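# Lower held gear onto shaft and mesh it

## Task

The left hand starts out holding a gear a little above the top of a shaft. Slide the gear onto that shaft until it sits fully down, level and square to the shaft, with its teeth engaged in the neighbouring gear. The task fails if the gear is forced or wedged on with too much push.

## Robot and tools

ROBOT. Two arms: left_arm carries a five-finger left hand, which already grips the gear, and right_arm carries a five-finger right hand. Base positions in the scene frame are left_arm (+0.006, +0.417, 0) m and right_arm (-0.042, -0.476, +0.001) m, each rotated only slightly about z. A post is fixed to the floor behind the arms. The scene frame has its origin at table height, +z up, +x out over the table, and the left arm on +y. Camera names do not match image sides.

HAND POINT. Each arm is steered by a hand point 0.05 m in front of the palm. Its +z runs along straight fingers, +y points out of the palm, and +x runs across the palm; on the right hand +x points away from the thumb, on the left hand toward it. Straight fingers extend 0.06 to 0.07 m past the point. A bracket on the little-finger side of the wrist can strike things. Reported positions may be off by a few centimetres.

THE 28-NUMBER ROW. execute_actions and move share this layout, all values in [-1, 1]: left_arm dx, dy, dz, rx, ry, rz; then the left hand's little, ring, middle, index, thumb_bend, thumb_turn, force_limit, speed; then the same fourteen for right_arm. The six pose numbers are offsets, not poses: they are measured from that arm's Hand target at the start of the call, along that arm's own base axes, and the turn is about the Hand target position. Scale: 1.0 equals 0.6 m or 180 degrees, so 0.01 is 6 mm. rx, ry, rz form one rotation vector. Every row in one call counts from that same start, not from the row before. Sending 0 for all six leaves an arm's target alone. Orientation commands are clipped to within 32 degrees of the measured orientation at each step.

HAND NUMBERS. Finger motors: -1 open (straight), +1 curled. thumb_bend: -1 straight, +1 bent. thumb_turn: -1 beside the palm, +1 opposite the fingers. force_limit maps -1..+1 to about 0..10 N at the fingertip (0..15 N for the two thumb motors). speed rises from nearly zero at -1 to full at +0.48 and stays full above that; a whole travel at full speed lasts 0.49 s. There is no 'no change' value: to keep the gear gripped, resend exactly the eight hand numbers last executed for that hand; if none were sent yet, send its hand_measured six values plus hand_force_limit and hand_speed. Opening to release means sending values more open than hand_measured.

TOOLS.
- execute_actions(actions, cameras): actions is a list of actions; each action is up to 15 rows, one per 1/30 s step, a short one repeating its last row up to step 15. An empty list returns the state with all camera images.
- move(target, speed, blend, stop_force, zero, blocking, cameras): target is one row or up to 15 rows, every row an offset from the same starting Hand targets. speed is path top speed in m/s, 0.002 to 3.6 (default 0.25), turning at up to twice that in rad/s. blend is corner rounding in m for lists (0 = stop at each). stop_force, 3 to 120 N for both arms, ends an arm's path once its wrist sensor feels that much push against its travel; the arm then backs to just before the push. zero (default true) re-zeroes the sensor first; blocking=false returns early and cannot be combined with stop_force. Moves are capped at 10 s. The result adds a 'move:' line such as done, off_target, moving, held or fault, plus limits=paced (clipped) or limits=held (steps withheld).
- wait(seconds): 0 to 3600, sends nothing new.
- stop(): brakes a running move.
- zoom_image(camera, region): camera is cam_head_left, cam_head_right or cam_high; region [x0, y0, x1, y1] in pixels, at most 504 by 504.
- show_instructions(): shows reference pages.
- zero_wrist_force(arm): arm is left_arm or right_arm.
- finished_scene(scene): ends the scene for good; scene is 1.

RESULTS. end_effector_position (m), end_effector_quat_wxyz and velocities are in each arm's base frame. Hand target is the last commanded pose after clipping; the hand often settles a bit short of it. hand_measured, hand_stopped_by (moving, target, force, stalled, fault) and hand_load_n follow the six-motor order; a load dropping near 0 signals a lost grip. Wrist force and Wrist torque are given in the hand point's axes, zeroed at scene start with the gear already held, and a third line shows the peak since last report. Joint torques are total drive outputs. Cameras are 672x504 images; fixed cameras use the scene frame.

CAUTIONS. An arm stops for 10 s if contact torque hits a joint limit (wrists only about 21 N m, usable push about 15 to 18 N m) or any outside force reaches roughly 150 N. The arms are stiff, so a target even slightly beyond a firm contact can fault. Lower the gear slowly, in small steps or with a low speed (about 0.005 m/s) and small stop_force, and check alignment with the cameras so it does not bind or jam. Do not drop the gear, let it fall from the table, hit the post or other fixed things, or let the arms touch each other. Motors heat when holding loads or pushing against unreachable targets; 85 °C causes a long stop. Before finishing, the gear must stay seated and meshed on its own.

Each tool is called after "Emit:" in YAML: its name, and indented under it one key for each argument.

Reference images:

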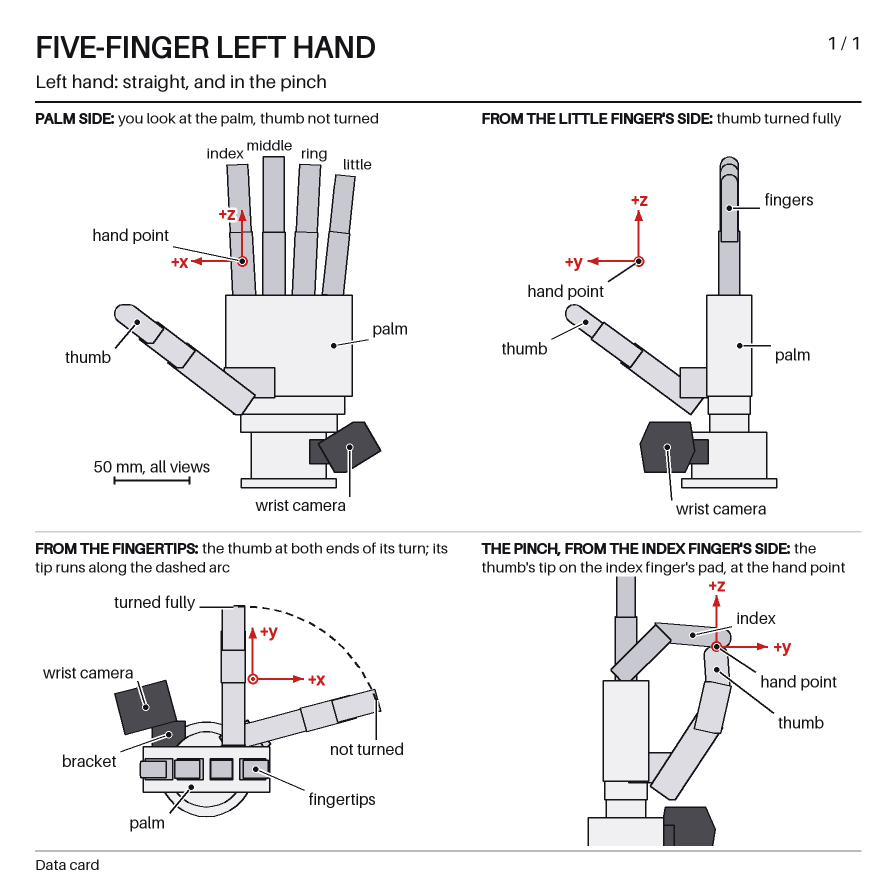

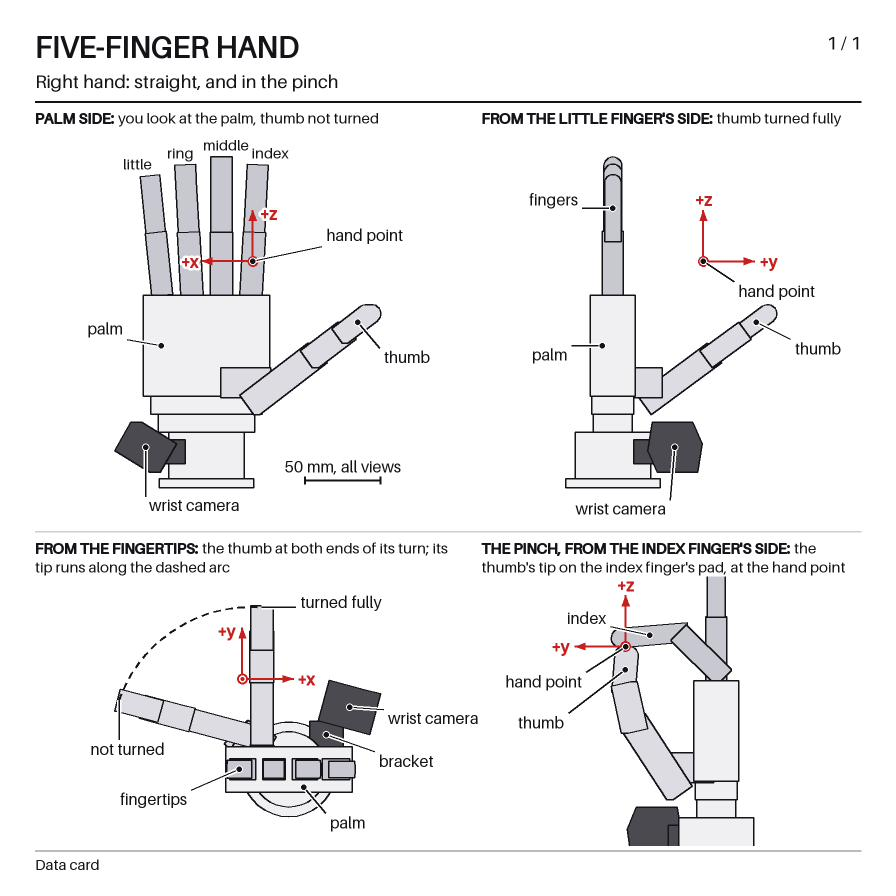

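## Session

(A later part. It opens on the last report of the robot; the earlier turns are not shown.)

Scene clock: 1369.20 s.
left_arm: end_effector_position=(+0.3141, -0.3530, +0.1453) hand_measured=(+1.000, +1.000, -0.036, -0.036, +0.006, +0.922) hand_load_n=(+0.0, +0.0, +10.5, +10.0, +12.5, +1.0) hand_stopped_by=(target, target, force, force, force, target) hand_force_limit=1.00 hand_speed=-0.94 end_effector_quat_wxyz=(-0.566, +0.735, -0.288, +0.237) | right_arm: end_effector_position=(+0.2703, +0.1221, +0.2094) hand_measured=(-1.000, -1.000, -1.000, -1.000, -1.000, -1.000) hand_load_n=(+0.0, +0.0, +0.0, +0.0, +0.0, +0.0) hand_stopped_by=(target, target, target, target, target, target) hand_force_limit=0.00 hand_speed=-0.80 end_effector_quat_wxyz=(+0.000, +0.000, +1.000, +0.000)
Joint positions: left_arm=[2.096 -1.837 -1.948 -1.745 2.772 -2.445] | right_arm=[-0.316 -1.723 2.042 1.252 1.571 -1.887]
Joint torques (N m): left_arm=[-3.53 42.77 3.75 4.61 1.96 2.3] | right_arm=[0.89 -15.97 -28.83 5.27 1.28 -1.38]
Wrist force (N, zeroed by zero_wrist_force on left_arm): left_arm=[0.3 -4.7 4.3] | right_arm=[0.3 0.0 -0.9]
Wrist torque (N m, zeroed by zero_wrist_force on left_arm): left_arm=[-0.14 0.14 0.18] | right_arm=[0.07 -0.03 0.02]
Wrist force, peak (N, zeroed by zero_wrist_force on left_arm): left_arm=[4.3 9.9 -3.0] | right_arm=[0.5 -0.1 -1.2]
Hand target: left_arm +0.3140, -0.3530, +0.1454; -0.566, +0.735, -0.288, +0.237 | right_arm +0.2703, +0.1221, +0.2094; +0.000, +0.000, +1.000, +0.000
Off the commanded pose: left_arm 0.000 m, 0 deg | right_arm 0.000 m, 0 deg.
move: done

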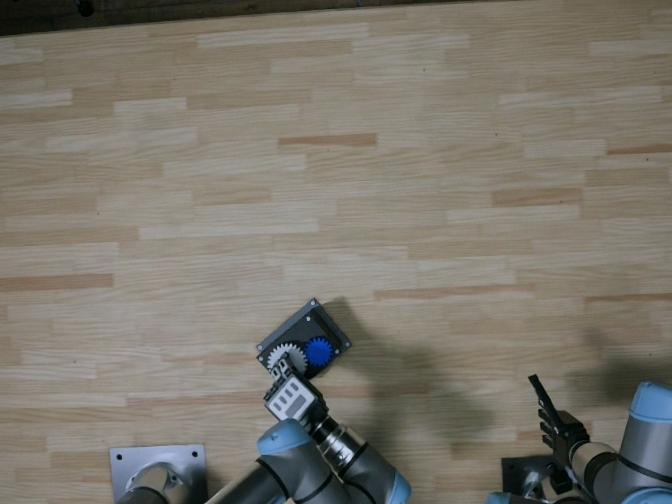

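Emit:
move:
  target:
    - [0.0004,0.0004,0.006,0,0,0,1,1,0.03,0.03,0.03,0.922,1.0,-0.94,0,0,0,0,0,0,-1,-1,-1,-1,-1,-1,0,-0.8]
    - [-0.0004,0.0012,0.006,0,0,-0.033,1,1,0.03,0.03,0.03,0.922,1.0,-0.94,0,0,0,0,0,0,-1,-1,-1,-1,-1,-1,0,-0.8]
  speed: 0.03
  cameras: ["cam_high"]

Emit:
zoom_image:
  camera: "cam_high"
  region: [275, 335, 335, 395]

Emit:
move:
  target:
    - [0,0,0.005,0,0,0,1,1,0.03,0.03,0.03,0.922,1.0,-0.94,0,0,0,0,0,0,-1,-1,-1,-1,-1,-1,0,-0.8]
    - [0.0008,-0.0008,0.005,0,0,0.033,1,1,0.03,0.03,0.03,0.922,1.0,-0.94,0,0,0,0,0,0,-1,-1,-1,-1,-1,-1,0,-0.8]
  speed: 0.03
  cameras: ["cam_high"]

Emit:
zoom_image:
  camera: "cam_high"
  region: [275, 335, 335, 395]

Scene clock: 1385.17 s.
left_arm: end_effector_position=(+0.3137, -0.3522, +0.1490) hand_measured=(+1.000, +1.000, -0.036, -0.036, +0.006, +0.922) hand_load_n=(+0.0, +0.0, +7.0, +8.5, +11.5, +3.0) hand_stopped_by=(target, target, force, force, force, target) hand_force_limit=1.00 hand_speed=-0.94 end_effector_quat_wxyz=(-0.553, +0.719, -0.326, +0.266) | right_arm: end_effector_position=(+0.2703, +0.1221, +0.2094) hand_measured=(-1.000, -1.000, -1.000, -1.000, -1.000, -1.000) hand_load_n=(+0.0, -0.5, +0.0, +0.0, +0.0, +0.0) hand_stopped_by=(target, target, target, target, target, target) hand_force_limit=0.00 hand_speed=-0.80 end_effector_quat_wxyz=(+0.000, +0.000, +1.000, +0.000)
Joint positions: left_arm=[2.092 -1.78 -2.065 -1.466 2.838 -2.214] | right_arm=[-0.316 -1.723 2.042 1.252 1.571 -1.887]
Joint torques (N m): left_arm=[11.86 24.95 24.29 -2.18 -1.33 -2.13] | right_arm=[-0.68 -15.92 -30.67 5.14 1.31 -1.18]
Wrist force (N, zeroed by zero_wrist_force on left_arm): left_arm=[3.7 0.1 -12.0] | right_arm=[0.6 -0.3 -0.6]
Wrist torque (N m, zeroed by zero_wrist_force on left_arm): left_arm=[0.11 -0.32 0.04] | right_arm=[0.01 -0.09 0.03]
Wrist force, peak (N, zeroed by zero_wrist_force on left_arm): left_arm=[3.5 -0.9 -12.3] | right_arm=[0.6 -0.1 -1.3]
Hand target: left_arm +0.3138, -0.3522, +0.1490; -0.553, +0.719, -0.326, +0.266 | right_arm +0.2703, +0.1221, +0.2094; +0.000, +0.000, +1.000, +0.000
Off the commanded pose: left_arm 0.000 m, 0 deg | right_arm 0.000 m, 0 deg.
move: done

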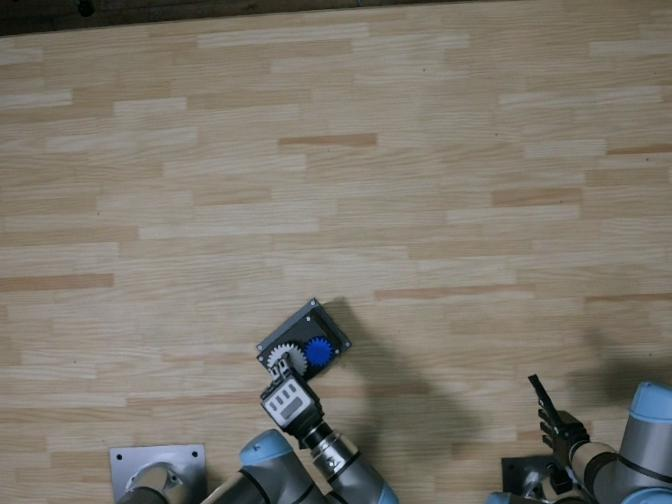

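Scaled by 8.400 from the camera's image (finer frame: 960x720).

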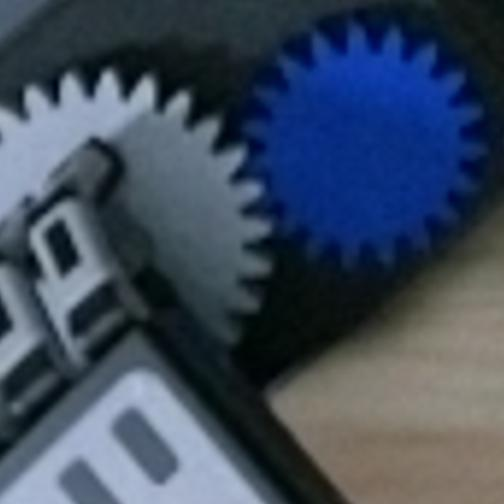

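Scene clock: 1387.50 s.
left_arm: end_effector_position=(+0.3143, -0.3527, +0.1519) hand_measured=(+1.000, +1.000, -0.036, -0.036, +0.006, +0.922) hand_load_n=(+0.0, +0.0, +8.5, +9.0, +12.0, +1.5) hand_stopped_by=(target, target, force, force, force, target) hand_force_limit=1.00 hand_speed=-0.94 end_effector_quat_wxyz=(-0.566, +0.735, -0.288, +0.237) | right_arm: end_effector_position=(+0.2703, +0.1221, +0.2094) hand_measured=(-1.000, -1.000, -1.000, -1.000, -1.000, -1.000) hand_load_n=(+0.0, +0.0, +0.0, +0.0, +0.0, +0.0) hand_stopped_by=(target, target, target, target, target, target) hand_force_limit=0.00 hand_speed=-0.80 end_effector_quat_wxyz=(+0.000, +0.000, +1.000, +0.000)
Joint positions: left_arm=[2.097 -1.826 -1.941 -1.76 2.773 -2.444] | right_arm=[-0.316 -1.723 2.042 1.252 1.571 -1.887]
Joint torques (N m): left_arm=[-1.28 42.34 2.46 3.69 2.97 2.44] | right_arm=[-0.14 -15.69 -29.53 5.04 1.38 -1.41]
Wrist force (N, zeroed by zero_wrist_force on left_arm): left_arm=[1.9 -1.3 -0.7] | right_arm=[0.3 0.0 -0.9]
Wrist torque (N m, zeroed by zero_wrist_force on left_arm): left_arm=[-0.12 0.06 0.09] | right_arm=[0.08 -0.04 0.02]
Wrist force, peak (N, zeroed by zero_wrist_force on left_arm): left_arm=[3.3 0.5 -11.9] | right_arm=[0.5 -0.2 -1.3]
Hand target: left_arm +0.3143, -0.3527, +0.1520; -0.566, +0.735, -0.288, +0.237 | right_arm +0.2703, +0.1221, +0.2094; +0.000, +0.000, +1.000, +0.000
Off the commanded pose: left_arm 0.000 m, 0 deg | right_arm 0.000 m, 0 deg.
move: done

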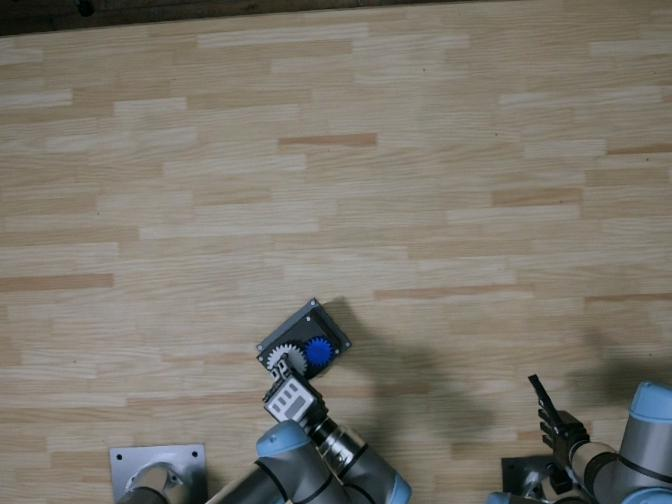

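Scaled by 8.400 from the camera's image (finer frame: 960x720).

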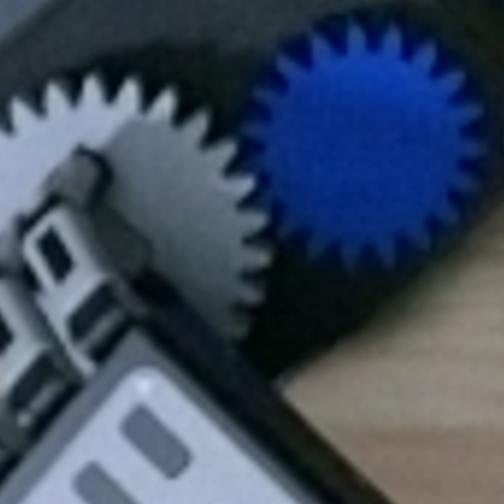

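Emit:
move:
  target: [-0.0021,-0.0002,0,0,0,-0.033,1,1,0.03,0.03,0.03,0.922,1.0,-0.94,0,0,0,0,0,0,-1,-1,-1,-1,-1,-1,0,-0.8]
  speed: 0.03
  cameras: []

Emit:
move:
  target: [0,0,-0.02,0,0,0,1,1,0.03,0.03,0.03,0.922,1.0,-0.94,0,0,0,0,0,0,-1,-1,-1,-1,-1,-1,0,-0.8]
  speed: 0.008
  stop_force: 7
  cameras: []

Scene clock: 1406.87 s.
left_arm: end_effector_position=(+0.3129, -0.3528, +0.1520) hand_measured=(+1.000, +1.000, -0.036, -0.036, +0.006, +0.922) hand_load_n=(+0.5, +0.0, +9.0, +9.0, +12.5, +1.0) hand_stopped_by=(target, target, force, force, force, target) hand_force_limit=1.00 hand_speed=-0.94 end_effector_quat_wxyz=(-0.553, +0.719, -0.326, +0.266) | right_arm: end_effector_position=(+0.2703, +0.1221, +0.2094) hand_measured=(-1.000, -1.000, -1.000, -1.000, -1.000, -1.000) hand_load_n=(+0.0, +0.0, +0.0, +0.0, +0.0, +0.0) hand_stopped_by=(target, target, target, target, target, target) hand_force_limit=0.00 hand_speed=-0.80 end_effector_quat_wxyz=(+0.000, +0.000, +1.000, +0.000)
Joint positions: left_arm=[2.09 -1.775 -2.06 -1.482 2.837 -2.22] | right_arm=[-0.316 -1.723 2.042 1.252 1.571 -1.887]
Joint torques (N m): left_arm=[4.87 27.46 27.97 -1.05 -1.16 -2] | right_arm=[0.91 -15.53 -28.75 5.12 1.55 -1.35]
Wrist force (N, zeroed by zero_wrist_force on left_arm): left_arm=[-0.1 -0.4 0.1] | right_arm=[0.6 -0.1 -1.2]
Wrist torque (N m, zeroed by zero_wrist_force on left_arm): left_arm=[-0.10 0.04 0.02] | right_arm=[0.09 -0.08 0.04]
Wrist force, peak (N, zeroed by zero_wrist_force on left_arm): left_arm=[3.5 2.2 -0.6] | right_arm=[0.7 0.0 -1.2]
Hand target: left_arm +0.3130, -0.3528, +0.1520; -0.553, +0.719, -0.326, +0.266 | right_arm +0.2703, +0.1221, +0.2094; +0.000, +0.000, +1.000, +0.000
Off the commanded pose: left_arm 0.000 m, 0 deg | right_arm 0.000 m, 0 deg.
move: done

Scene clock: 1408.77 s.
left_arm: end_effector_position=(+0.3130, -0.3528, +0.1455) hand_measured=(+1.000, +1.000, -0.036, -0.036, +0.006, +0.922) hand_load_n=(+0.0, +0.0, +11.0, +9.0, +13.0, +0.0) hand_stopped_by=(target, target, force, force, force, target) hand_force_limit=1.00 hand_speed=-0.94 end_effector_quat_wxyz=(-0.553, +0.719, -0.326, +0.266) | right_arm: end_effector_position=(+0.2703, +0.1221, +0.2094) hand_measured=(-1.000, -1.000, -1.000, -1.000, -1.000, -1.000) hand_load_n=(+0.5, +0.0, +0.0, +0.0, +0.0, +0.0) hand_stopped_by=(target, target, target, target, target, target) hand_force_limit=0.00 hand_speed=-0.80 end_effector_quat_wxyz=(+0.000, +0.000, +1.000, +0.000)
Joint positions: left_arm=[2.09 -1.787 -2.066 -1.464 2.837 -2.22] | right_arm=[-0.316 -1.723 2.042 1.252 1.571 -1.887]
Joint torques (N m): left_arm=[0.66 41.77 27.99 -0.98 -1.63 -0.34] | right_arm=[0.47 -14.23 -28.43 4.94 1.49 -1.37]
Wrist force (N, zeroed by zero_wrist_force on left_arm): left_arm=[-0.8 -1.0 5.1] | right_arm=[0.7 -0.2 -1.0]
Wrist torque (N m, zeroed by zero_wrist_force on left_arm): left_arm=[0.06 0.12 0.05] | right_arm=[0.06 -0.09 0.04]
Wrist force, peak (N, zeroed by zero_wrist_force on left_arm): left_arm=[-4.1 -9.6 5.0] | right_arm=[0.7 0.0 -1.1]
Hand target: left_arm +0.3130, -0.3528, +0.1455; -0.553, +0.719, -0.326, +0.266 (not the last commanded pose) | right_arm +0.2703, +0.1221, +0.2094; +0.000, +0.000, +1.000, +0.000
Off the commanded pose: left_arm 0.006 m, 0 deg | right_arm 0.000 m, 0 deg.
move: contact (left_arm)

Emit:
move:
  target:
    - [0.0006,0.0006,0.0008,0,0,0,1,1,0.03,0.03,0.03,0.922,1.0,-0.94,0,0,0,0,0,0,-1,-1,-1,-1,-1,-1,0,-0.8]
  speed: 0.03
  cameras: []

Emit:
move:
  target: [0,0,-0.015,0,0,0,1,1,0.03,0.03,0.03,0.922,1.0,-0.94,0,0,0,0,0,0,-1,-1,-1,-1,-1,-1,0,-0.8]
  speed: 0.006
  stop_force: 8
  cameras: ["cam_high"]

Emit:
zoom_image:
  camera: "cam_high"
  region: [275, 335, 335, 395]

Scene clock: 1424.67 s.
left_arm: end_effector_position=(+0.3133, -0.3525, +0.1460) hand_measured=(+1.000, +1.000, -0.036, -0.036, +0.006, +0.922) hand_load_n=(+0.0, +0.0, +9.0, +8.0, +13.0, +1.0) hand_stopped_by=(target, target, force, force, force, target) hand_force_limit=1.00 hand_speed=-0.94 end_effector_quat_wxyz=(-0.553, +0.719, -0.326, +0.266) | right_arm: end_effector_position=(+0.2703, +0.1221, +0.2094) hand_measured=(-1.000, -1.000, -1.000, -1.000, -1.000, -1.000) hand_load_n=(+0.0, +0.0, +0.0, +0.0, +0.0, +0.0) hand_stopped_by=(target, target, target, target, target, target) hand_force_limit=0.00 hand_speed=-0.80 end_effector_quat_wxyz=(+0.000, +0.000, +1.000, +0.000)
Joint positions: left_arm=[2.091 -1.785 -2.067 -1.462 2.837 -2.217] | right_arm=[-0.316 -1.723 2.042 1.252 1.571 -1.887]
Joint torques (N m): left_arm=[8.59 28.75 4.61 4.06 4.83 -1.17] | right_arm=[-0.28 -15.89 -29.16 5.11 1.26 -1.35]
Wrist force (N, zeroed by zero_wrist_force on left_arm): left_arm=[1.4 3.2 -2.1] | right_arm=[0.5 0.0 -0.7]
Wrist torque (N m, zeroed by zero_wrist_force on left_arm): left_arm=[0.12 -0.11 0.05] | right_arm=[0.07 -0.07 0.03]
Wrist force, peak (N, zeroed by zero_wrist_force on left_arm): left_arm=[-0.5 -0.9 5.2] | right_arm=[0.8 -0.5 -1.0]
Hand target: left_arm +0.3134, -0.3525, +0.1460; -0.553, +0.719, -0.326, +0.266 | right_arm +0.2703, +0.1221, +0.2094; +0.000, +0.000, +1.000, +0.000
Off the commanded pose: left_arm 0.000 m, 0 deg | right_arm 0.000 m, 0 deg.
move: done

Scene clock: 1425.77 s.
left_arm: end_effector_position=(+0.3134, -0.3525, +0.1458) hand_measured=(+1.000, +1.000, -0.036, -0.036, +0.006, +0.922) hand_load_n=(+0.0, +0.0, +9.0, +8.5, +12.5, +0.5) hand_stopped_by=(target, target, force, force, force, target) hand_force_limit=1.00 hand_speed=-0.94 end_effector_quat_wxyz=(-0.553, +0.719, -0.326, +0.266) | right_arm: end_effector_position=(+0.2703, +0.1221, +0.2094) hand_measured=(-1.000, -1.000, -1.000, -1.000, -1.000, -1.000) hand_load_n=(+0.0, +0.0, +0.0, +0.0, +0.0, -0.5) hand_stopped_by=(target, target, target, target, target, target) hand_force_limit=0.00 hand_speed=-0.80 end_effector_quat_wxyz=(+0.000, +0.000, +1.000, +0.000)
Joint positions: left_arm=[2.091 -1.785 -2.068 -1.461 2.837 -2.217] | right_arm=[-0.316 -1.723 2.042 1.252 1.571 -1.887]
Joint torques (N m): left_arm=[9.46 41.31 26.81 -1.29 -1.51 2.57] | right_arm=[-0.14 -14.37 -29.63 5.06 1.29 -1.36]
Wrist force (N, zeroed by zero_wrist_force on left_arm): left_arm=[1.3 1.0 -4.4] | right_arm=[0.5 0.0 -0.8]
Wrist torque (N m, zeroed by zero_wrist_force on left_arm): left_arm=[0.19 -0.07 0.02] | right_arm=[0.07 -0.06 0.03]
Wrist force, peak (N, zeroed by zero_wrist_force on left_arm): left_arm=[-1.7 -8.3 -7.8] | right_arm=[0.8 -0.3 -0.9]
Hand target: left_arm +0.3134, -0.3525, +0.1458; -0.553, +0.719, -0.326, +0.266 (not the last commanded pose) | right_arm +0.2703, +0.1221, +0.2094; +0.000, +0.000, +1.000, +0.000
Off the commanded pose: left_arm 0.009 m, 0 deg | right_arm 0.000 m, 0 deg.
move: contact (left_arm)

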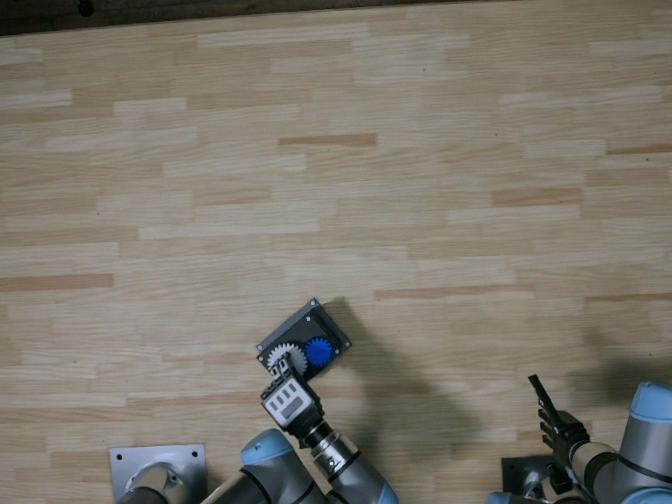

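Scaled by 8.400 from the camera's image (finer frame: 960x720).

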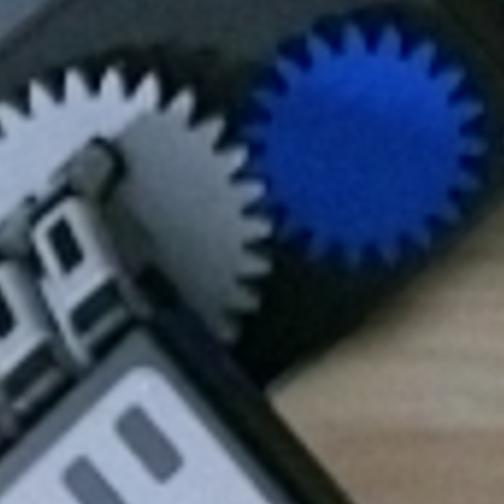

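Emit:
wait:
  seconds: 0.1
  cameras: ["all"]

Emit:
zoom_image:
  camera: "cam_head_left"
  region: [270, 170, 430, 300]

Emit:
zoom_image:
  camera: "cam_head_right"
  region: [230, 170, 390, 300]

Scene clock: 1475.40 s.
left_arm: end_effector_position=(+0.3134, -0.3525, +0.1458) hand_measured=(+1.000, +1.000, -0.036, -0.036, +0.006, +0.922) hand_load_n=(+0.0, +0.0, +9.0, +8.5, +12.5, +0.5) hand_stopped_by=(target, target, force, force, force, target) hand_force_limit=1.00 hand_speed=-0.94 end_effector_quat_wxyz=(-0.553, +0.719, -0.326, +0.266) | right_arm: end_effector_position=(+0.2703, +0.1221, +0.2094) hand_measured=(-1.000, -1.000, -1.000, -1.000, -1.000, -1.000) hand_load_n=(+0.0, +0.0, +0.0, +0.0, +0.0, +0.0) hand_stopped_by=(target, target, target, target, target, target) hand_force_limit=0.00 hand_speed=-0.80 end_effector_quat_wxyz=(+0.000, +0.000, +1.000, +0.000)
Joint positions: left_arm=[2.091 -1.785 -2.068 -1.461 2.837 -2.217] | right_arm=[-0.316 -1.723 2.042 1.252 1.571 -1.887]
Joint torques (N m): left_arm=[10.05 41.88 27.05 1.58 -0.53 2.68] | right_arm=[0.04 -15.73 -30.66 5.18 1.19 -1.45]
Wrist force (N, zeroed by zero_wrist_force on left_arm): left_arm=[1.3 0.9 -4.5] | right_arm=[0.6 -0.1 -0.9]
Wrist torque (N m, zeroed by zero_wrist_force on left_arm): left_arm=[0.18 -0.08 0.02] | right_arm=[0.06 -0.07 0.03]
Wrist force, peak (N, zeroed by zero_wrist_force on left_arm): left_arm=[1.4 1.1 -4.6] | right_arm=[0.6 -0.3 -1.1]
Hand target: left_arm +0.3134, -0.3525, +0.1458; -0.553, +0.719, -0.326, +0.266 (not the last commanded pose) | right_arm +0.2703, +0.1221, +0.2094; +0.000, +0.000, +1.000, +0.000
Off the commanded pose: left_arm 0.009 m, 0 deg | right_arm 0.000 m, 0 deg.
wait: 0.10 s; at rest from the start

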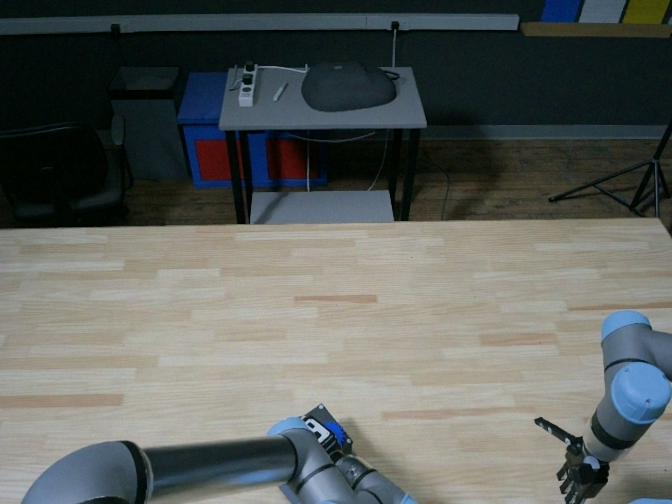

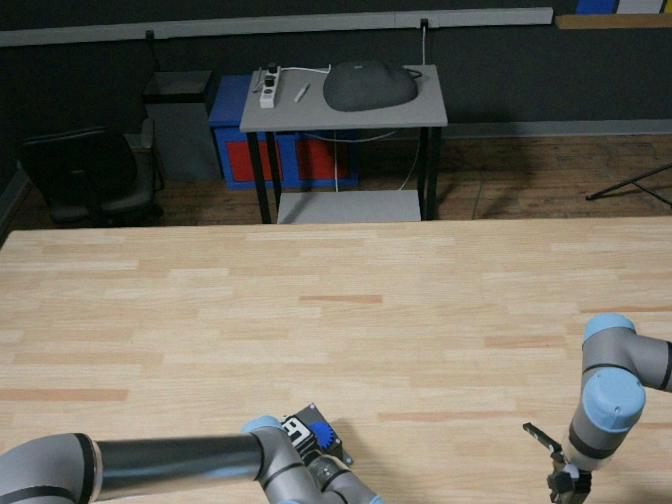

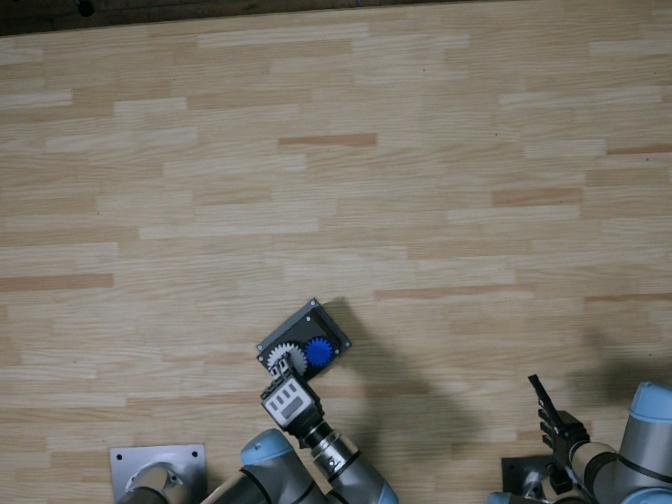

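Scaled by 3.150 from the camera's image (finer frame: 960x720).

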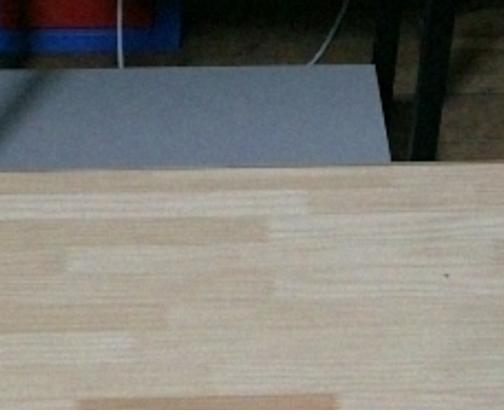

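Scaled by 3.150 from the camera's image (finer frame: 960x720).

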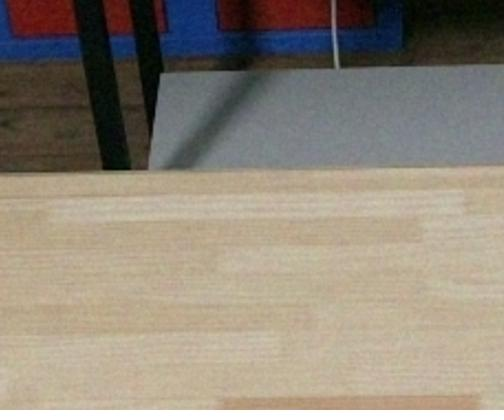

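Emit:
move:
  target: [0,0,-0.008,0,0,0,1,1,0.03,0.03,0.03,0.922,1.0,-0.94,0,0,0,0,0,0,-1,-1,-1,-1,-1,-1,0,-0.8]
  speed: 0.006
  stop_force: 9

Emit:
move:
  target:
    - [0,0,0,0,0,0.011,1,1,0.03,0.03,0.03,0.922,1.0,-0.94,0,0,0,0,0,0,-1,-1,-1,-1,-1,-1,0,-0.8]
    - [0,0,0,0,0,-0.011,1,1,0.03,0.03,0.03,0.922,1.0,-0.94,0,0,0,0,0,0,-1,-1,-1,-1,-1,-1,0,-0.8]
    - [0,0,0,0,0,0,1,1,0.03,0.03,0.03,0.922,1.0,-0.94,0,0,0,0,0,0,-1,-1,-1,-1,-1,-1,0,-0.8]
  speed: 0.03

Scene clock: 1487.17 s.
left_arm: end_effector_position=(+0.3134, -0.3526, +0.1457) hand_measured=(+1.000, +1.000, -0.036, -0.036, +0.006, +0.922) hand_load_n=(+0.0, +0.0, +9.5, +8.5, +12.0, +0.0) hand_stopped_by=(target, target, force, force, force, target) hand_force_limit=1.00 hand_speed=-0.94 end_effector_quat_wxyz=(-0.553, +0.719, -0.326, +0.266) | right_arm: end_effector_position=(+0.2703, +0.1221, +0.2094) hand_measured=(-1.000, -1.000, -1.000, -1.000, -1.000, -1.000) hand_load_n=(+0.0, +0.0, +0.0, +0.0, +0.0, +0.0) hand_stopped_by=(target, target, target, target, target, target) hand_force_limit=0.00 hand_speed=-0.80 end_effector_quat_wxyz=(+0.000, +0.000, +1.000, +0.000)
Joint positions: left_arm=[2.091 -1.786 -2.068 -1.46 2.837 -2.217] | right_arm=[-0.316 -1.723 2.042 1.252 1.571 -1.887]
Joint torques (N m): left_arm=[9.05 40.2 26.58 -1.3 0.44 2.17] | right_arm=[-0.4 -15.11 -30.08 5.1 1.47 -1.42]
Wrist force (N, zeroed by zero_wrist_force on left_arm): left_arm=[0.2 -0.9 -4.8] | right_arm=[0.1 -0.1 -1.0]
Wrist torque (N m, zeroed by zero_wrist_force on left_arm): left_arm=[0.15 -0.05 0.03] | right_arm=[0.06 -0.01 0.00]
Wrist force, peak (N, zeroed by zero_wrist_force on left_arm): left_arm=[-2.7 -12.2 -8.6] | right_arm=[0.8 -0.1 -1.1]
Hand target: left_arm +0.3134, -0.3526, +0.1457; -0.553, +0.719, -0.326, +0.266 (not the last commanded pose) | right_arm +0.2703, +0.1221, +0.2094; +0.000, +0.000, +1.000, +0.000
Off the commanded pose: left_arm 0.005 m, 0 deg | right_arm 0.000 m, 0 deg.
move: contact (left_arm)

Scene clock: 1490.07 s.
left_arm: end_effector_position=(+0.3135, -0.3527, +0.1457) hand_measured=(+1.000, +1.000, -0.036, -0.036, +0.006, +0.922) hand_load_n=(+0.0, +0.0, +9.0, +9.0, +11.5, +0.5) hand_stopped_by=(target, target, force, force, force, target) hand_force_limit=1.00 hand_speed=-0.94 end_effector_quat_wxyz=(-0.553, +0.719, -0.326, +0.266) | right_arm: end_effector_position=(+0.2703, +0.1221, +0.2094) hand_measured=(-1.000, -1.000, -1.000, -1.000, -1.000, -1.000) hand_load_n=(+0.0, +0.0, +0.0, +0.0, +0.0, +0.0) hand_stopped_by=(target, target, target, target, target, target) hand_force_limit=0.00 hand_speed=-0.80 end_effector_quat_wxyz=(+0.000, +0.000, +1.000, +0.000)
Joint positions: left_arm=[2.091 -1.786 -2.067 -1.46 2.837 -2.217] | right_arm=[-0.316 -1.723 2.042 1.252 1.571 -1.887]
Joint torques (N m): left_arm=[-3.3 30.38 1.86 4.12 3.86 2.9] | right_arm=[-0.16 -15.5 -29.88 5.2 1.55 -1.28]
Wrist force (N, zeroed by zero_wrist_force on left_arm): left_arm=[2.3 0.7 -4.2] | right_arm=[0.7 0.0 -1.1]
Wrist torque (N m, zeroed by zero_wrist_force on left_arm): left_arm=[0.06 -0.03 0.04] | right_arm=[0.09 -0.08 0.04]
Wrist force, peak (N, zeroed by zero_wrist_force on left_arm): left_arm=[-7.1 -7.1 -12.4] | right_arm=[0.6 -0.2 -1.2]
Hand target: left_arm +0.3134, -0.3526, +0.1457; -0.553, +0.719, -0.326, +0.266 | right_arm +0.2703, +0.1221, +0.2094; +0.000, +0.000, +1.000, +0.000
Off the commanded pose: left_arm 0.000 m, 0 deg | right_arm 0.000 m, 0 deg.
move: done

Emit:
move:
  target:
    - [0,0,-0.0025,0,0,0,1,1,0.03,0.03,0.03,0.922,1.0,-0.94,0,0,0,0,0,0,-1,-1,-1,-1,-1,-1,0,-0.8]
    - [0,0,-0.0025,0,0,0.008,1,1,0.03,0.03,0.03,0.922,1.0,-0.94,0,0,0,0,0,0,-1,-1,-1,-1,-1,-1,0,-0.8]
    - [0,0,-0.0025,0,0,-0.008,1,1,0.03,0.03,0.03,0.922,1.0,-0.94,0,0,0,0,0,0,-1,-1,-1,-1,-1,-1,0,-0.8]
  speed: 0.02

Emit:
move:
  target:
    - [0,0,0,0.0026,-0.0028,0.008,1,1,0.03,0.03,0.03,0.922,1.0,-0.94,0,0,0,0,0,0,-1,-1,-1,-1,-1,-1,0,-0.8]
    - [0,0,0,-0.0026,0.0028,0.008,1,1,0.03,0.03,0.03,0.922,1.0,-0.94,0,0,0,0,0,0,-1,-1,-1,-1,-1,-1,0,-0.8]
    - [0,0,0,0,0,0.008,1,1,0.03,0.03,0.03,0.922,1.0,-0.94,0,0,0,0,0,0,-1,-1,-1,-1,-1,-1,0,-0.8]
  speed: 0.02

Scene clock: 1503.20 s.
left_arm: end_effector_position=(+0.3134, -0.3526, +0.1442) hand_measured=(+1.000, +1.000, -0.036, -0.036, +0.008, +0.922) hand_load_n=(+0.0, +0.0, +9.0, +10.5, +7.0, +0.5) hand_stopped_by=(target, target, force, force, force, target) hand_force_limit=1.00 hand_speed=-0.94 end_effector_quat_wxyz=(-0.549, +0.715, -0.335, +0.273) end_effector_velocity=(+0.000, +0.001, +0.000) end_effector_angular_velocity=(+0.001, +0.000, +0.001) | right_arm: end_effector_position=(+0.2703, +0.1221, +0.2094) hand_measured=(-1.000, -1.000, -1.000, -1.000, -1.000, -1.000) hand_load_n=(+0.0, +0.0, +0.0, +0.0, +0.0, +0.0) hand_stopped_by=(target, target, target, target, target, target) hand_force_limit=0.00 hand_speed=-0.80 end_effector_quat_wxyz=(+0.000, +0.000, +1.000, +0.000)
Joint positions: left_arm=[2.091 -1.78 -2.101 -1.364 2.851 -2.145] | right_arm=[-0.316 -1.723 2.042 1.252 1.571 -1.887]
Joint velocities: left_arm=[0 0.001 0 -0.007 0 -0.005] | right_arm=[within noise]
Joint torques (N m): left_arm=[10.08 27.51 23.38 -1.57 -0.54 -2.07] | right_arm=[-0.2 -15.43 -29.07 5.06 1.2 -1.29]
Wrist force (N, zeroed by zero_wrist_force on left_arm): left_arm=[-6.7 -13.3 -19.0] | right_arm=[0.2 -0.1 -0.9]
Wrist torque (N m, zeroed by zero_wrist_force on left_arm): left_arm=[0.01 -0.37 0.12] | right_arm=[0.07 -0.02 0.01]
Wrist force, peak (N, zeroed by zero_wrist_force on left_arm): left_arm=[-3.9 -16.5 -20.7] | right_arm=[0.9 -0.2 -1.2]
Hand target: left_arm +0.3134, -0.3526, +0.1442; -0.549, +0.715, -0.335, +0.273 | right_arm +0.2703, +0.1221, +0.2094; +0.000, +0.000, +1.000, +0.000
Off the commanded pose: left_arm 0.000 m, 0 deg | right_arm 0.000 m, 0 deg.
move: done

Scene clock: 1505.30 s.
left_arm: end_effector_position=(+0.3134, -0.3526, +0.1442) hand_measured=(+1.000, +1.000, -0.036, -0.036, +0.008, +0.922) hand_load_n=(+0.0, +0.0, +10.0, +9.5, +8.0, +0.0) hand_stopped_by=(target, target, force, force, force, target) hand_force_limit=1.00 hand_speed=-0.94 end_effector_quat_wxyz=(-0.553, +0.719, -0.326, +0.266) end_effector_velocity=(+0.000, +0.000, +0.000) end_effector_angular_velocity=(+0.000, +0.002, -0.001) | right_arm: end_effector_position=(+0.2703, +0.1221, +0.2094) hand_measured=(-1.000, -1.000, -1.000, -1.000, -1.000, -1.000) hand_load_n=(+0.0, +0.0, +0.0, +0.0, +0.0, +0.0) hand_stopped_by=(target, target, target, target, target, target) hand_force_limit=0.00 hand_speed=-0.80 end_effector_quat_wxyz=(+0.000, +0.000, +1.000, +0.000)
Joint positions: left_arm=[2.091 -1.789 -2.069 -1.456 2.838 -2.218] | right_arm=[-0.316 -1.723 2.042 1.252 1.571 -1.887]
Joint velocities: left_arm=[0 0.001 0 0.005 0 0.006] | right_arm=[within noise]
Joint torques (N m): left_arm=[-0.29 21.72 18.4 3.64 -1.2 2.41] | right_arm=[-0.12 -15.4 -28.14 4.97 1.37 -1.1]
Wrist force (N, zeroed by zero_wrist_force on left_arm): left_arm=[2.6 -4.6 -10.4] | right_arm=[0.2 -0.2 -0.9]
Wrist torque (N m, zeroed by zero_wrist_force on left_arm): left_arm=[0.10 -0.20 0.21] | right_arm=[0.05 -0.03 0.02]
Wrist force, peak (N, zeroed by zero_wrist_force on left_arm): left_arm=[-5.6 -13.2 -19.4] | right_arm=[0.6 -0.1 -1.2]
Hand target: left_arm +0.3134, -0.3526, +0.1442; -0.553, +0.719, -0.326, +0.266 | right_arm +0.2703, +0.1221, +0.2094; +0.000, +0.000, +1.000, +0.000
Off the commanded pose: left_arm 0.000 m, 0 deg | right_arm 0.000 m, 0 deg.
move: done

Emit:
move:
  target: [-0.0009,-0.0008,0.0008,0,0,0,1,1,0.03,0.03,0.03,0.922,1.0,-0.94,0,0,0,0,0,0,-1,-1,-1,-1,-1,-1,0,-0.8]
  speed: 0.02

Emit:
move:
  target: [0,0,0,0,0,0,1,1,-0.12,-0.12,0.03,0.922,1.0,-0.9,0,0,0,0,0,0,-1,-1,-1,-1,-1,-1,0,-0.8]

Emit:
move:
  target: [0,0,0,0,0,0,1,1,-0.8,-0.8,0.03,0.922,1.0,-0.7,0,0,0,0,0,0,-1,-1,-1,-1,-1,-1,0,-0.8]

Scene clock: 1514.27 s.
left_arm: end_effector_position=(+0.3129, -0.3531, +0.1446) hand_measured=(+1.000, +1.000, -0.036, -0.036, +0.008, +0.922) hand_load_n=(+0.0, +0.0, +11.0, +11.0, +9.0, +0.5) hand_stopped_by=(target, target, force, force, force, target) hand_force_limit=1.00 hand_speed=-0.94 end_effector_quat_wxyz=(-0.553, +0.719, -0.326, +0.266) | right_arm: end_effector_position=(+0.2703, +0.1221, +0.2094) hand_measured=(-1.000, -1.000, -1.000, -1.000, -1.000, -1.000) hand_load_n=(+0.0, +0.0, +0.0, +0.0, +0.0, +0.0) hand_stopped_by=(target, target, target, target, target, target) hand_force_limit=0.00 hand_speed=-0.80 end_effector_quat_wxyz=(+0.000, +0.000, +1.000, +0.000)
Joint positions: left_arm=[2.09 -1.788 -2.067 -1.462 2.836 -2.222] | right_arm=[-0.316 -1.723 2.042 1.252 1.571 -1.887]
Joint torques (N m): left_arm=[-8.19 35.1 27.19 4.72 0.66 1.85] | right_arm=[-0.32 -14.57 -28.98 5.05 1.27 -1.13]
Wrist force (N, zeroed by zero_wrist_force on left_arm): left_arm=[1.8 0.0 2.5] | right_arm=[0.2 -0.2 -0.7]
Wrist torque (N m, zeroed by zero_wrist_force on left_arm): left_arm=[-0.05 0.07 0.10] | right_arm=[0.05 -0.02 0.01]
Wrist force, peak (N, zeroed by zero_wrist_force on left_arm): left_arm=[1.5 -4.5 -10.3] | right_arm=[0.7 -0.1 -1.2]
Hand target: left_arm +0.3129, -0.3531, +0.1447; -0.553, +0.719, -0.326, +0.266 | right_arm +0.2703, +0.1221, +0.2094; +0.000, +0.000, +1.000, +0.000
Off the commanded pose: left_arm 0.000 m, 0 deg | right_arm 0.000 m, 0 deg.
move: done

Scene clock: 1514.83 s.
left_arm: end_effector_position=(+0.3129, -0.3531, +0.1447) hand_measured=(+1.000, +1.000, -0.120, -0.120, +0.008, +0.922) hand_load_n=(+0.0, +0.0, +0.0, +0.0, +7.0, +1.0) hand_stopped_by=(target, target, target, target, force, target) hand_force_limit=1.00 hand_speed=-0.90 end_effector_quat_wxyz=(-0.553, +0.719, -0.326, +0.266) | right_arm: end_effector_position=(+0.2703, +0.1221, +0.2094) hand_measured=(-1.000, -1.000, -1.000, -1.000, -1.000, -1.000) hand_load_n=(+0.0, +0.0, +0.0, +0.0, +0.0, +0.0) hand_stopped_by=(target, target, target, target, target, target) hand_force_limit=0.00 hand_speed=-0.80 end_effector_quat_wxyz=(+0.000, +0.000, +1.000, +0.000)
Joint positions: left_arm=[2.09 -1.788 -2.067 -1.462 2.836 -2.221] | right_arm=[-0.316 -1.723 2.042 1.252 1.571 -1.887]
Joint torques (N m): left_arm=[-2.15 26.88 26.49 4.07 4.36 2.58] | right_arm=[-0.49 -16.22 -29.87 5.07 1.28 -1.35]
Wrist force (N, zeroed by zero_wrist_force on left_arm): left_arm=[0.9 5.2 -7.0] | right_arm=[0.5 -0.4 -1.0]
Wrist torque (N m, zeroed by zero_wrist_force on left_arm): left_arm=[0.27 -0.07 0.05] | right_arm=[0.02 -0.05 0.02]
Wrist force, peak (N, zeroed by zero_wrist_force on left_arm): left_arm=[1.1 5.3 -7.0] | right_arm=[0.7 -0.1 -1.1]
Hand target: left_arm +0.3129, -0.3531, +0.1447; -0.553, +0.719, -0.326, +0.266 | right_arm +0.2703, +0.1221, +0.2094; +0.000, +0.000, +1.000, +0.000
Off the commanded pose: left_arm 0.000 m, 0 deg | right_arm 0.000 m, 0 deg.
move: done

Scene clock: 1515.93 s.
left_arm: end_effector_position=(+0.3129, -0.3531, +0.1447) hand_measured=(+1.000, +1.000, -0.800, -0.800, +0.008, +0.922) hand_load_n=(+0.0, +0.0, +0.0, +0.0, +6.5, +1.0) hand_stopped_by=(target, target, target, target, force, target) hand_force_limit=1.00 hand_speed=-0.70 end_effector_quat_wxyz=(-0.553, +0.719, -0.326, +0.266) | right_arm: end_effector_position=(+0.2703, +0.1221, +0.2094) hand_measured=(-1.000, -1.000, -1.000, -1.000, -1.000, -1.000) hand_load_n=(+0.0, +0.0, +0.0, +0.0, +0.0, +0.0) hand_stopped_by=(target, target, target, target, target, target) hand_force_limit=0.00 hand_speed=-0.80 end_effector_quat_wxyz=(+0.000, +0.000, +1.000, +0.000)
Joint positions: left_arm=[2.09 -1.788 -2.067 -1.462 2.837 -2.221] | right_arm=[-0.316 -1.723 2.042 1.252 1.571 -1.887]
Joint torques (N m): left_arm=[8.37 17.41 26.82 3.29 4.54 2.41] | right_arm=[-0.83 -16 -29.06 5.2 1.46 -1.27]
Wrist force (N, zeroed by zero_wrist_force on left_arm): left_arm=[0.9 5.2 -7.0] | right_arm=[0.6 -0.1 -1.0]
Wrist torque (N m, zeroed by zero_wrist_force on left_arm): left_arm=[0.27 -0.07 0.05] | right_arm=[0.08 -0.07 0.03]
Wrist force, peak (N, zeroed by zero_wrist_force on left_arm): left_arm=[1.0 5.4 -7.1] | right_arm=[0.5 0.2 -1.2]
Hand target: left_arm +0.3129, -0.3531, +0.1447; -0.553, +0.719, -0.326, +0.266 | right_arm +0.2703, +0.1221, +0.2094; +0.000, +0.000, +1.000, +0.000
Off the commanded pose: left_arm 0.000 m, 0 deg | right_arm 0.000 m, 0 deg.
move: done

Emit:
move:
  target:
    - [-0.03,-0.0255,0,0,0,0,1,1,-0.8,-0.8,0.03,0.922,1.0,-0.7,0,0,0,0,0,0,-1,-1,-1,-1,-1,-1,0,-0.8]
    - [-0.04,-0.034,0.264,0,0,0,1,1,-0.8,-0.8,0.03,0.922,1.0,-0.7,0,0,0,0,0,0,-1,-1,-1,-1,-1,-1,0,-0.8]
  speed: [0.04,0.2]

Emit:
move:
  target: [0.2957,0.4327,0,0,0,0.278,1,1,-0.8,-0.8,0.03,0.922,1.0,-0.7,0,0,0,0,0,0,-1,-1,-1,-1,-1,-1,0,-0.8]
  speed: 0.25
  cameras: ["all"]

Scene clock: 1529.43 s.
left_arm: end_effector_position=(+0.2889, -0.3735, +0.3029) hand_measured=(+1.000, +1.000, -0.800, -0.800, +0.012, +0.922) hand_load_n=(+0.0, +0.0, +0.0, +0.0, +0.0, +0.0) hand_stopped_by=(target, target, target, target, force, target) hand_force_limit=1.00 hand_speed=-0.70 end_effector_quat_wxyz=(-0.553, +0.719, -0.326, +0.266) | right_arm: end_effector_position=(+0.2703, +0.1221, +0.2094) hand_measured=(-1.000, -1.000, -1.000, -1.000, -1.000, -1.000) hand_load_n=(+0.5, +0.0, +0.0, +0.0, -0.5, +0.0) hand_stopped_by=(target, target, target, target, target, target) hand_force_limit=0.00 hand_speed=-0.80 end_effector_quat_wxyz=(+0.000, +0.000, +1.000, +0.000)
Joint positions: left_arm=[2.025 -1.648 -1.74 -2.078 2.796 -2.378] | right_arm=[-0.316 -1.723 2.042 1.252 1.571 -1.887]
Joint torques (N m): left_arm=[1.59 39.04 20.31 2.32 0.35 2.45] | right_arm=[0.06 -15.36 -29.15 5.32 1.28 -1.4]
Wrist force (N, zeroed by zero_wrist_force on left_arm): left_arm=[-0.6 -1.1 0.2] | right_arm=[0.4 0.0 -1.0]
Wrist torque (N m, zeroed by zero_wrist_force on left_arm): left_arm=[-0.12 0.10 0.11] | right_arm=[0.09 -0.05 0.03]
Wrist force, peak (N, zeroed by zero_wrist_force on left_arm): left_arm=[1.0 5.3 -7.3] | right_arm=[0.7 0.0 -1.2]
Hand target: left_arm +0.2889, -0.3735, +0.3031; -0.553, +0.719, -0.326, +0.266 | right_arm +0.2703, +0.1221, +0.2094; +0.000, +0.000, +1.000, +0.000
Off the commanded pose: left_arm 0.000 m, 0 deg | right_arm 0.000 m, 0 deg.
move: done

Scene clock: 1531.67 s.
left_arm: end_effector_position=(+0.4663, -0.1140, +0.3030) hand_measured=(+1.000, +1.000, -0.800, -0.800, +0.012, +0.922) hand_load_n=(+0.0, +0.0, +0.0, +0.0, +0.0, +0.0) hand_stopped_by=(target, target, target, target, force, target) hand_force_limit=1.00 hand_speed=-0.70 end_effector_quat_wxyz=(-0.614, +0.790, +0.009, +0.008) | right_arm: end_effector_position=(+0.2703, +0.1221, +0.2094) hand_measured=(-1.000, -1.000, -1.000, -1.000, -1.000, -1.000) hand_load_n=(+0.0, +0.0, +0.0, +0.0, +0.0, +0.0) hand_stopped_by=(target, target, target, target, target, target) hand_force_limit=0.00 hand_speed=-0.80 end_effector_quat_wxyz=(+0.000, +0.000, +1.000, +0.000)
Joint positions: left_arm=[2.718 -1.801 -1.518 -2.408 2.655 -2.662] | right_arm=[-0.316 -1.723 2.042 1.252 1.571 -1.887]
Joint torques (N m): left_arm=[7.75 40.77 14.06 3.68 3.62 2.56] | right_arm=[0.78 -15.15 -29.26 5.13 1.28 -1.12]
Wrist force (N, zeroed by zero_wrist_force on left_arm): left_arm=[-0.2 -0.9 -0.2] | right_arm=[0.7 0.0 -0.8]
Wrist torque (N m, zeroed by zero_wrist_force on left_arm): left_arm=[-0.09 0.04 0.11] | right_arm=[0.07 -0.10 0.04]
Wrist force, peak (N, zeroed by zero_wrist_force on left_arm): left_arm=[0.9 -1.4 1.1] | right_arm=[0.6 -0.1 -1.4]
Hand target: left_arm +0.4663, -0.1139, +0.3031; -0.614, +0.790, +0.009, +0.008 | right_arm +0.2703, +0.1221, +0.2094; +0.000, +0.000, +1.000, +0.000
Off the commanded pose: left_arm 0.000 m, 0 deg | right_arm 0.000 m, 0 deg.
move: done

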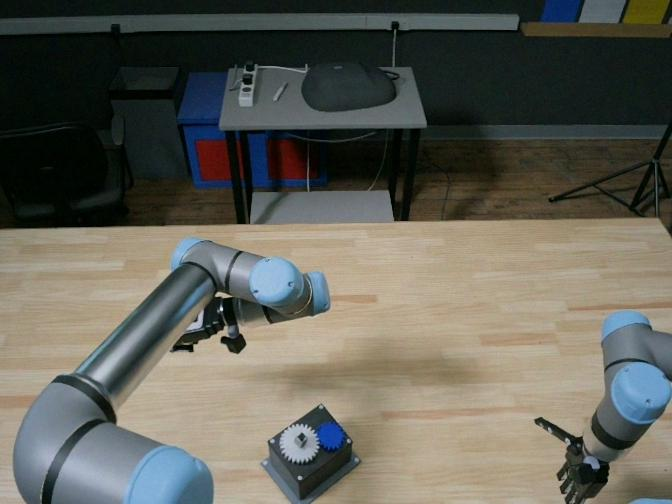

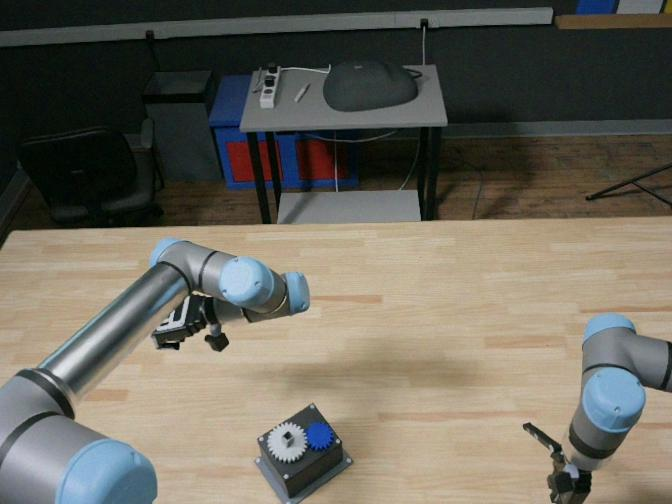

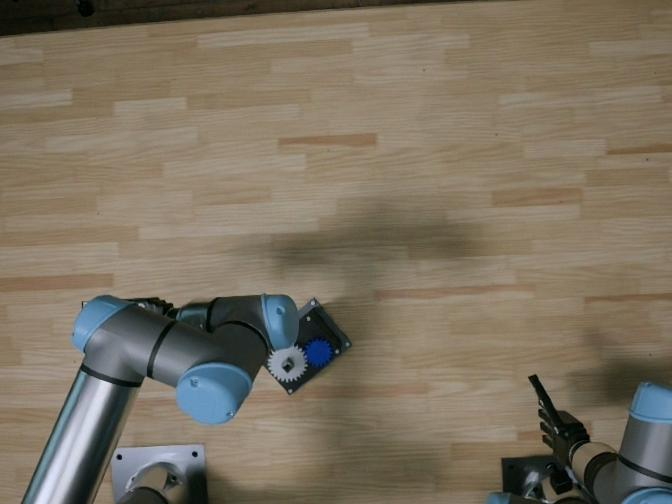

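Emit:
zoom_image:
  camera: "cam_head_left"
  region: [255, 400, 365, 504]

Emit:
zoom_image:
  camera: "cam_head_right"
  region: [255, 404, 355, 504]

Emit:
zoom_image:
  camera: "cam_high"
  region: [260, 325, 350, 405]

Scaled by 4.582 from the camera's image (finer frame: 960x720).

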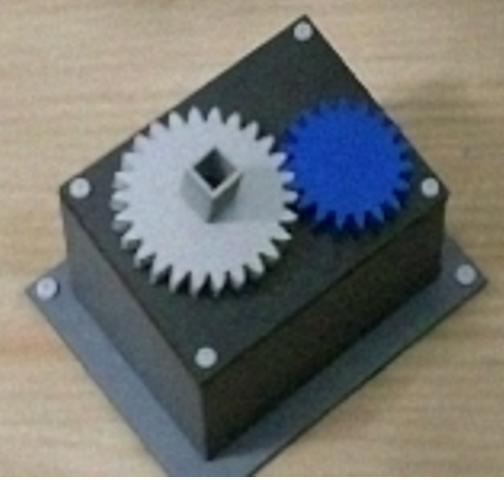

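Scaled by 5.040 from the camera's image (finer frame: 960x720).

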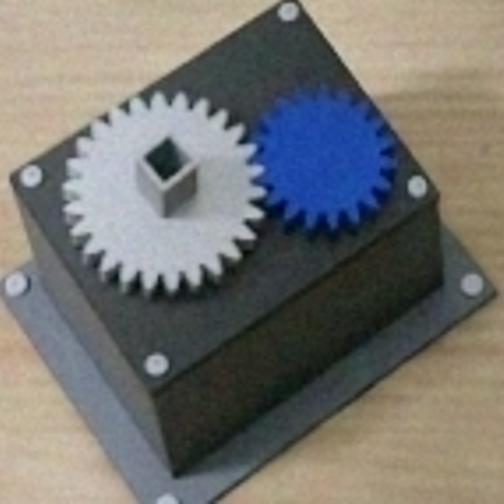

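Scaled by 5.600 from the camera's image (finer frame: 960x720).

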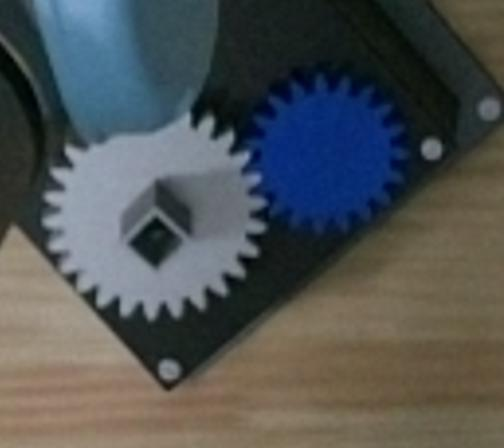

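Emit:
zoom_image:
  camera: "cam_head_left"
  region: [278, 430, 322, 470]

Emit:
zoom_image:
  camera: "cam_head_right"
  region: [264, 430, 308, 468]

Emit:
zoom_image:
  camera: "cam_head_right"
  region: [296, 415, 340, 455]

Emit:
zoom_image:
  camera: "cam_head_left"
  region: [308, 415, 352, 455]

Scaled by 11.455 from the camera's image (finer frame: 960x720).

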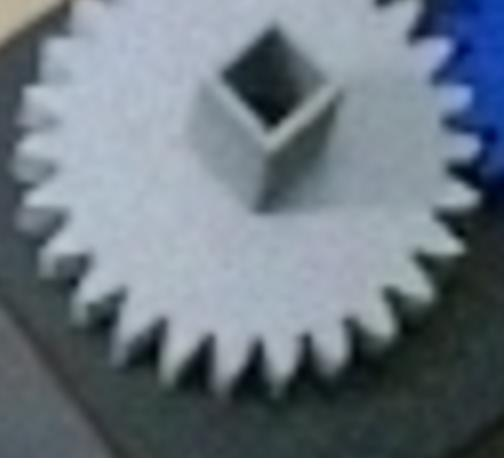

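Scaled by 11.455 from the camera's image (finer frame: 960x720).

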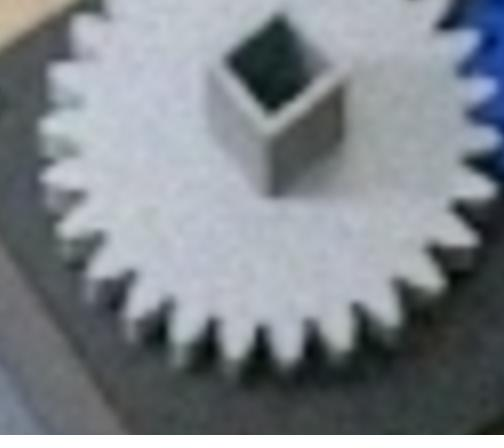

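Scaled by 11.455 from the camera's image (finer frame: 960x720).

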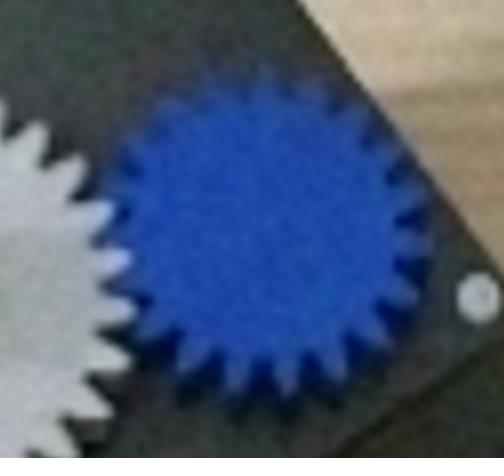

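Scaled by 11.455 from the camera's image (finer frame: 960x720).

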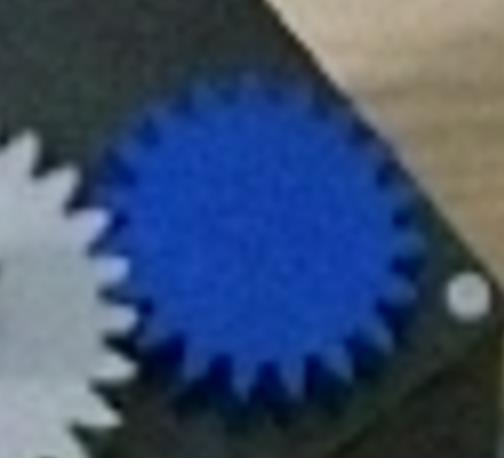

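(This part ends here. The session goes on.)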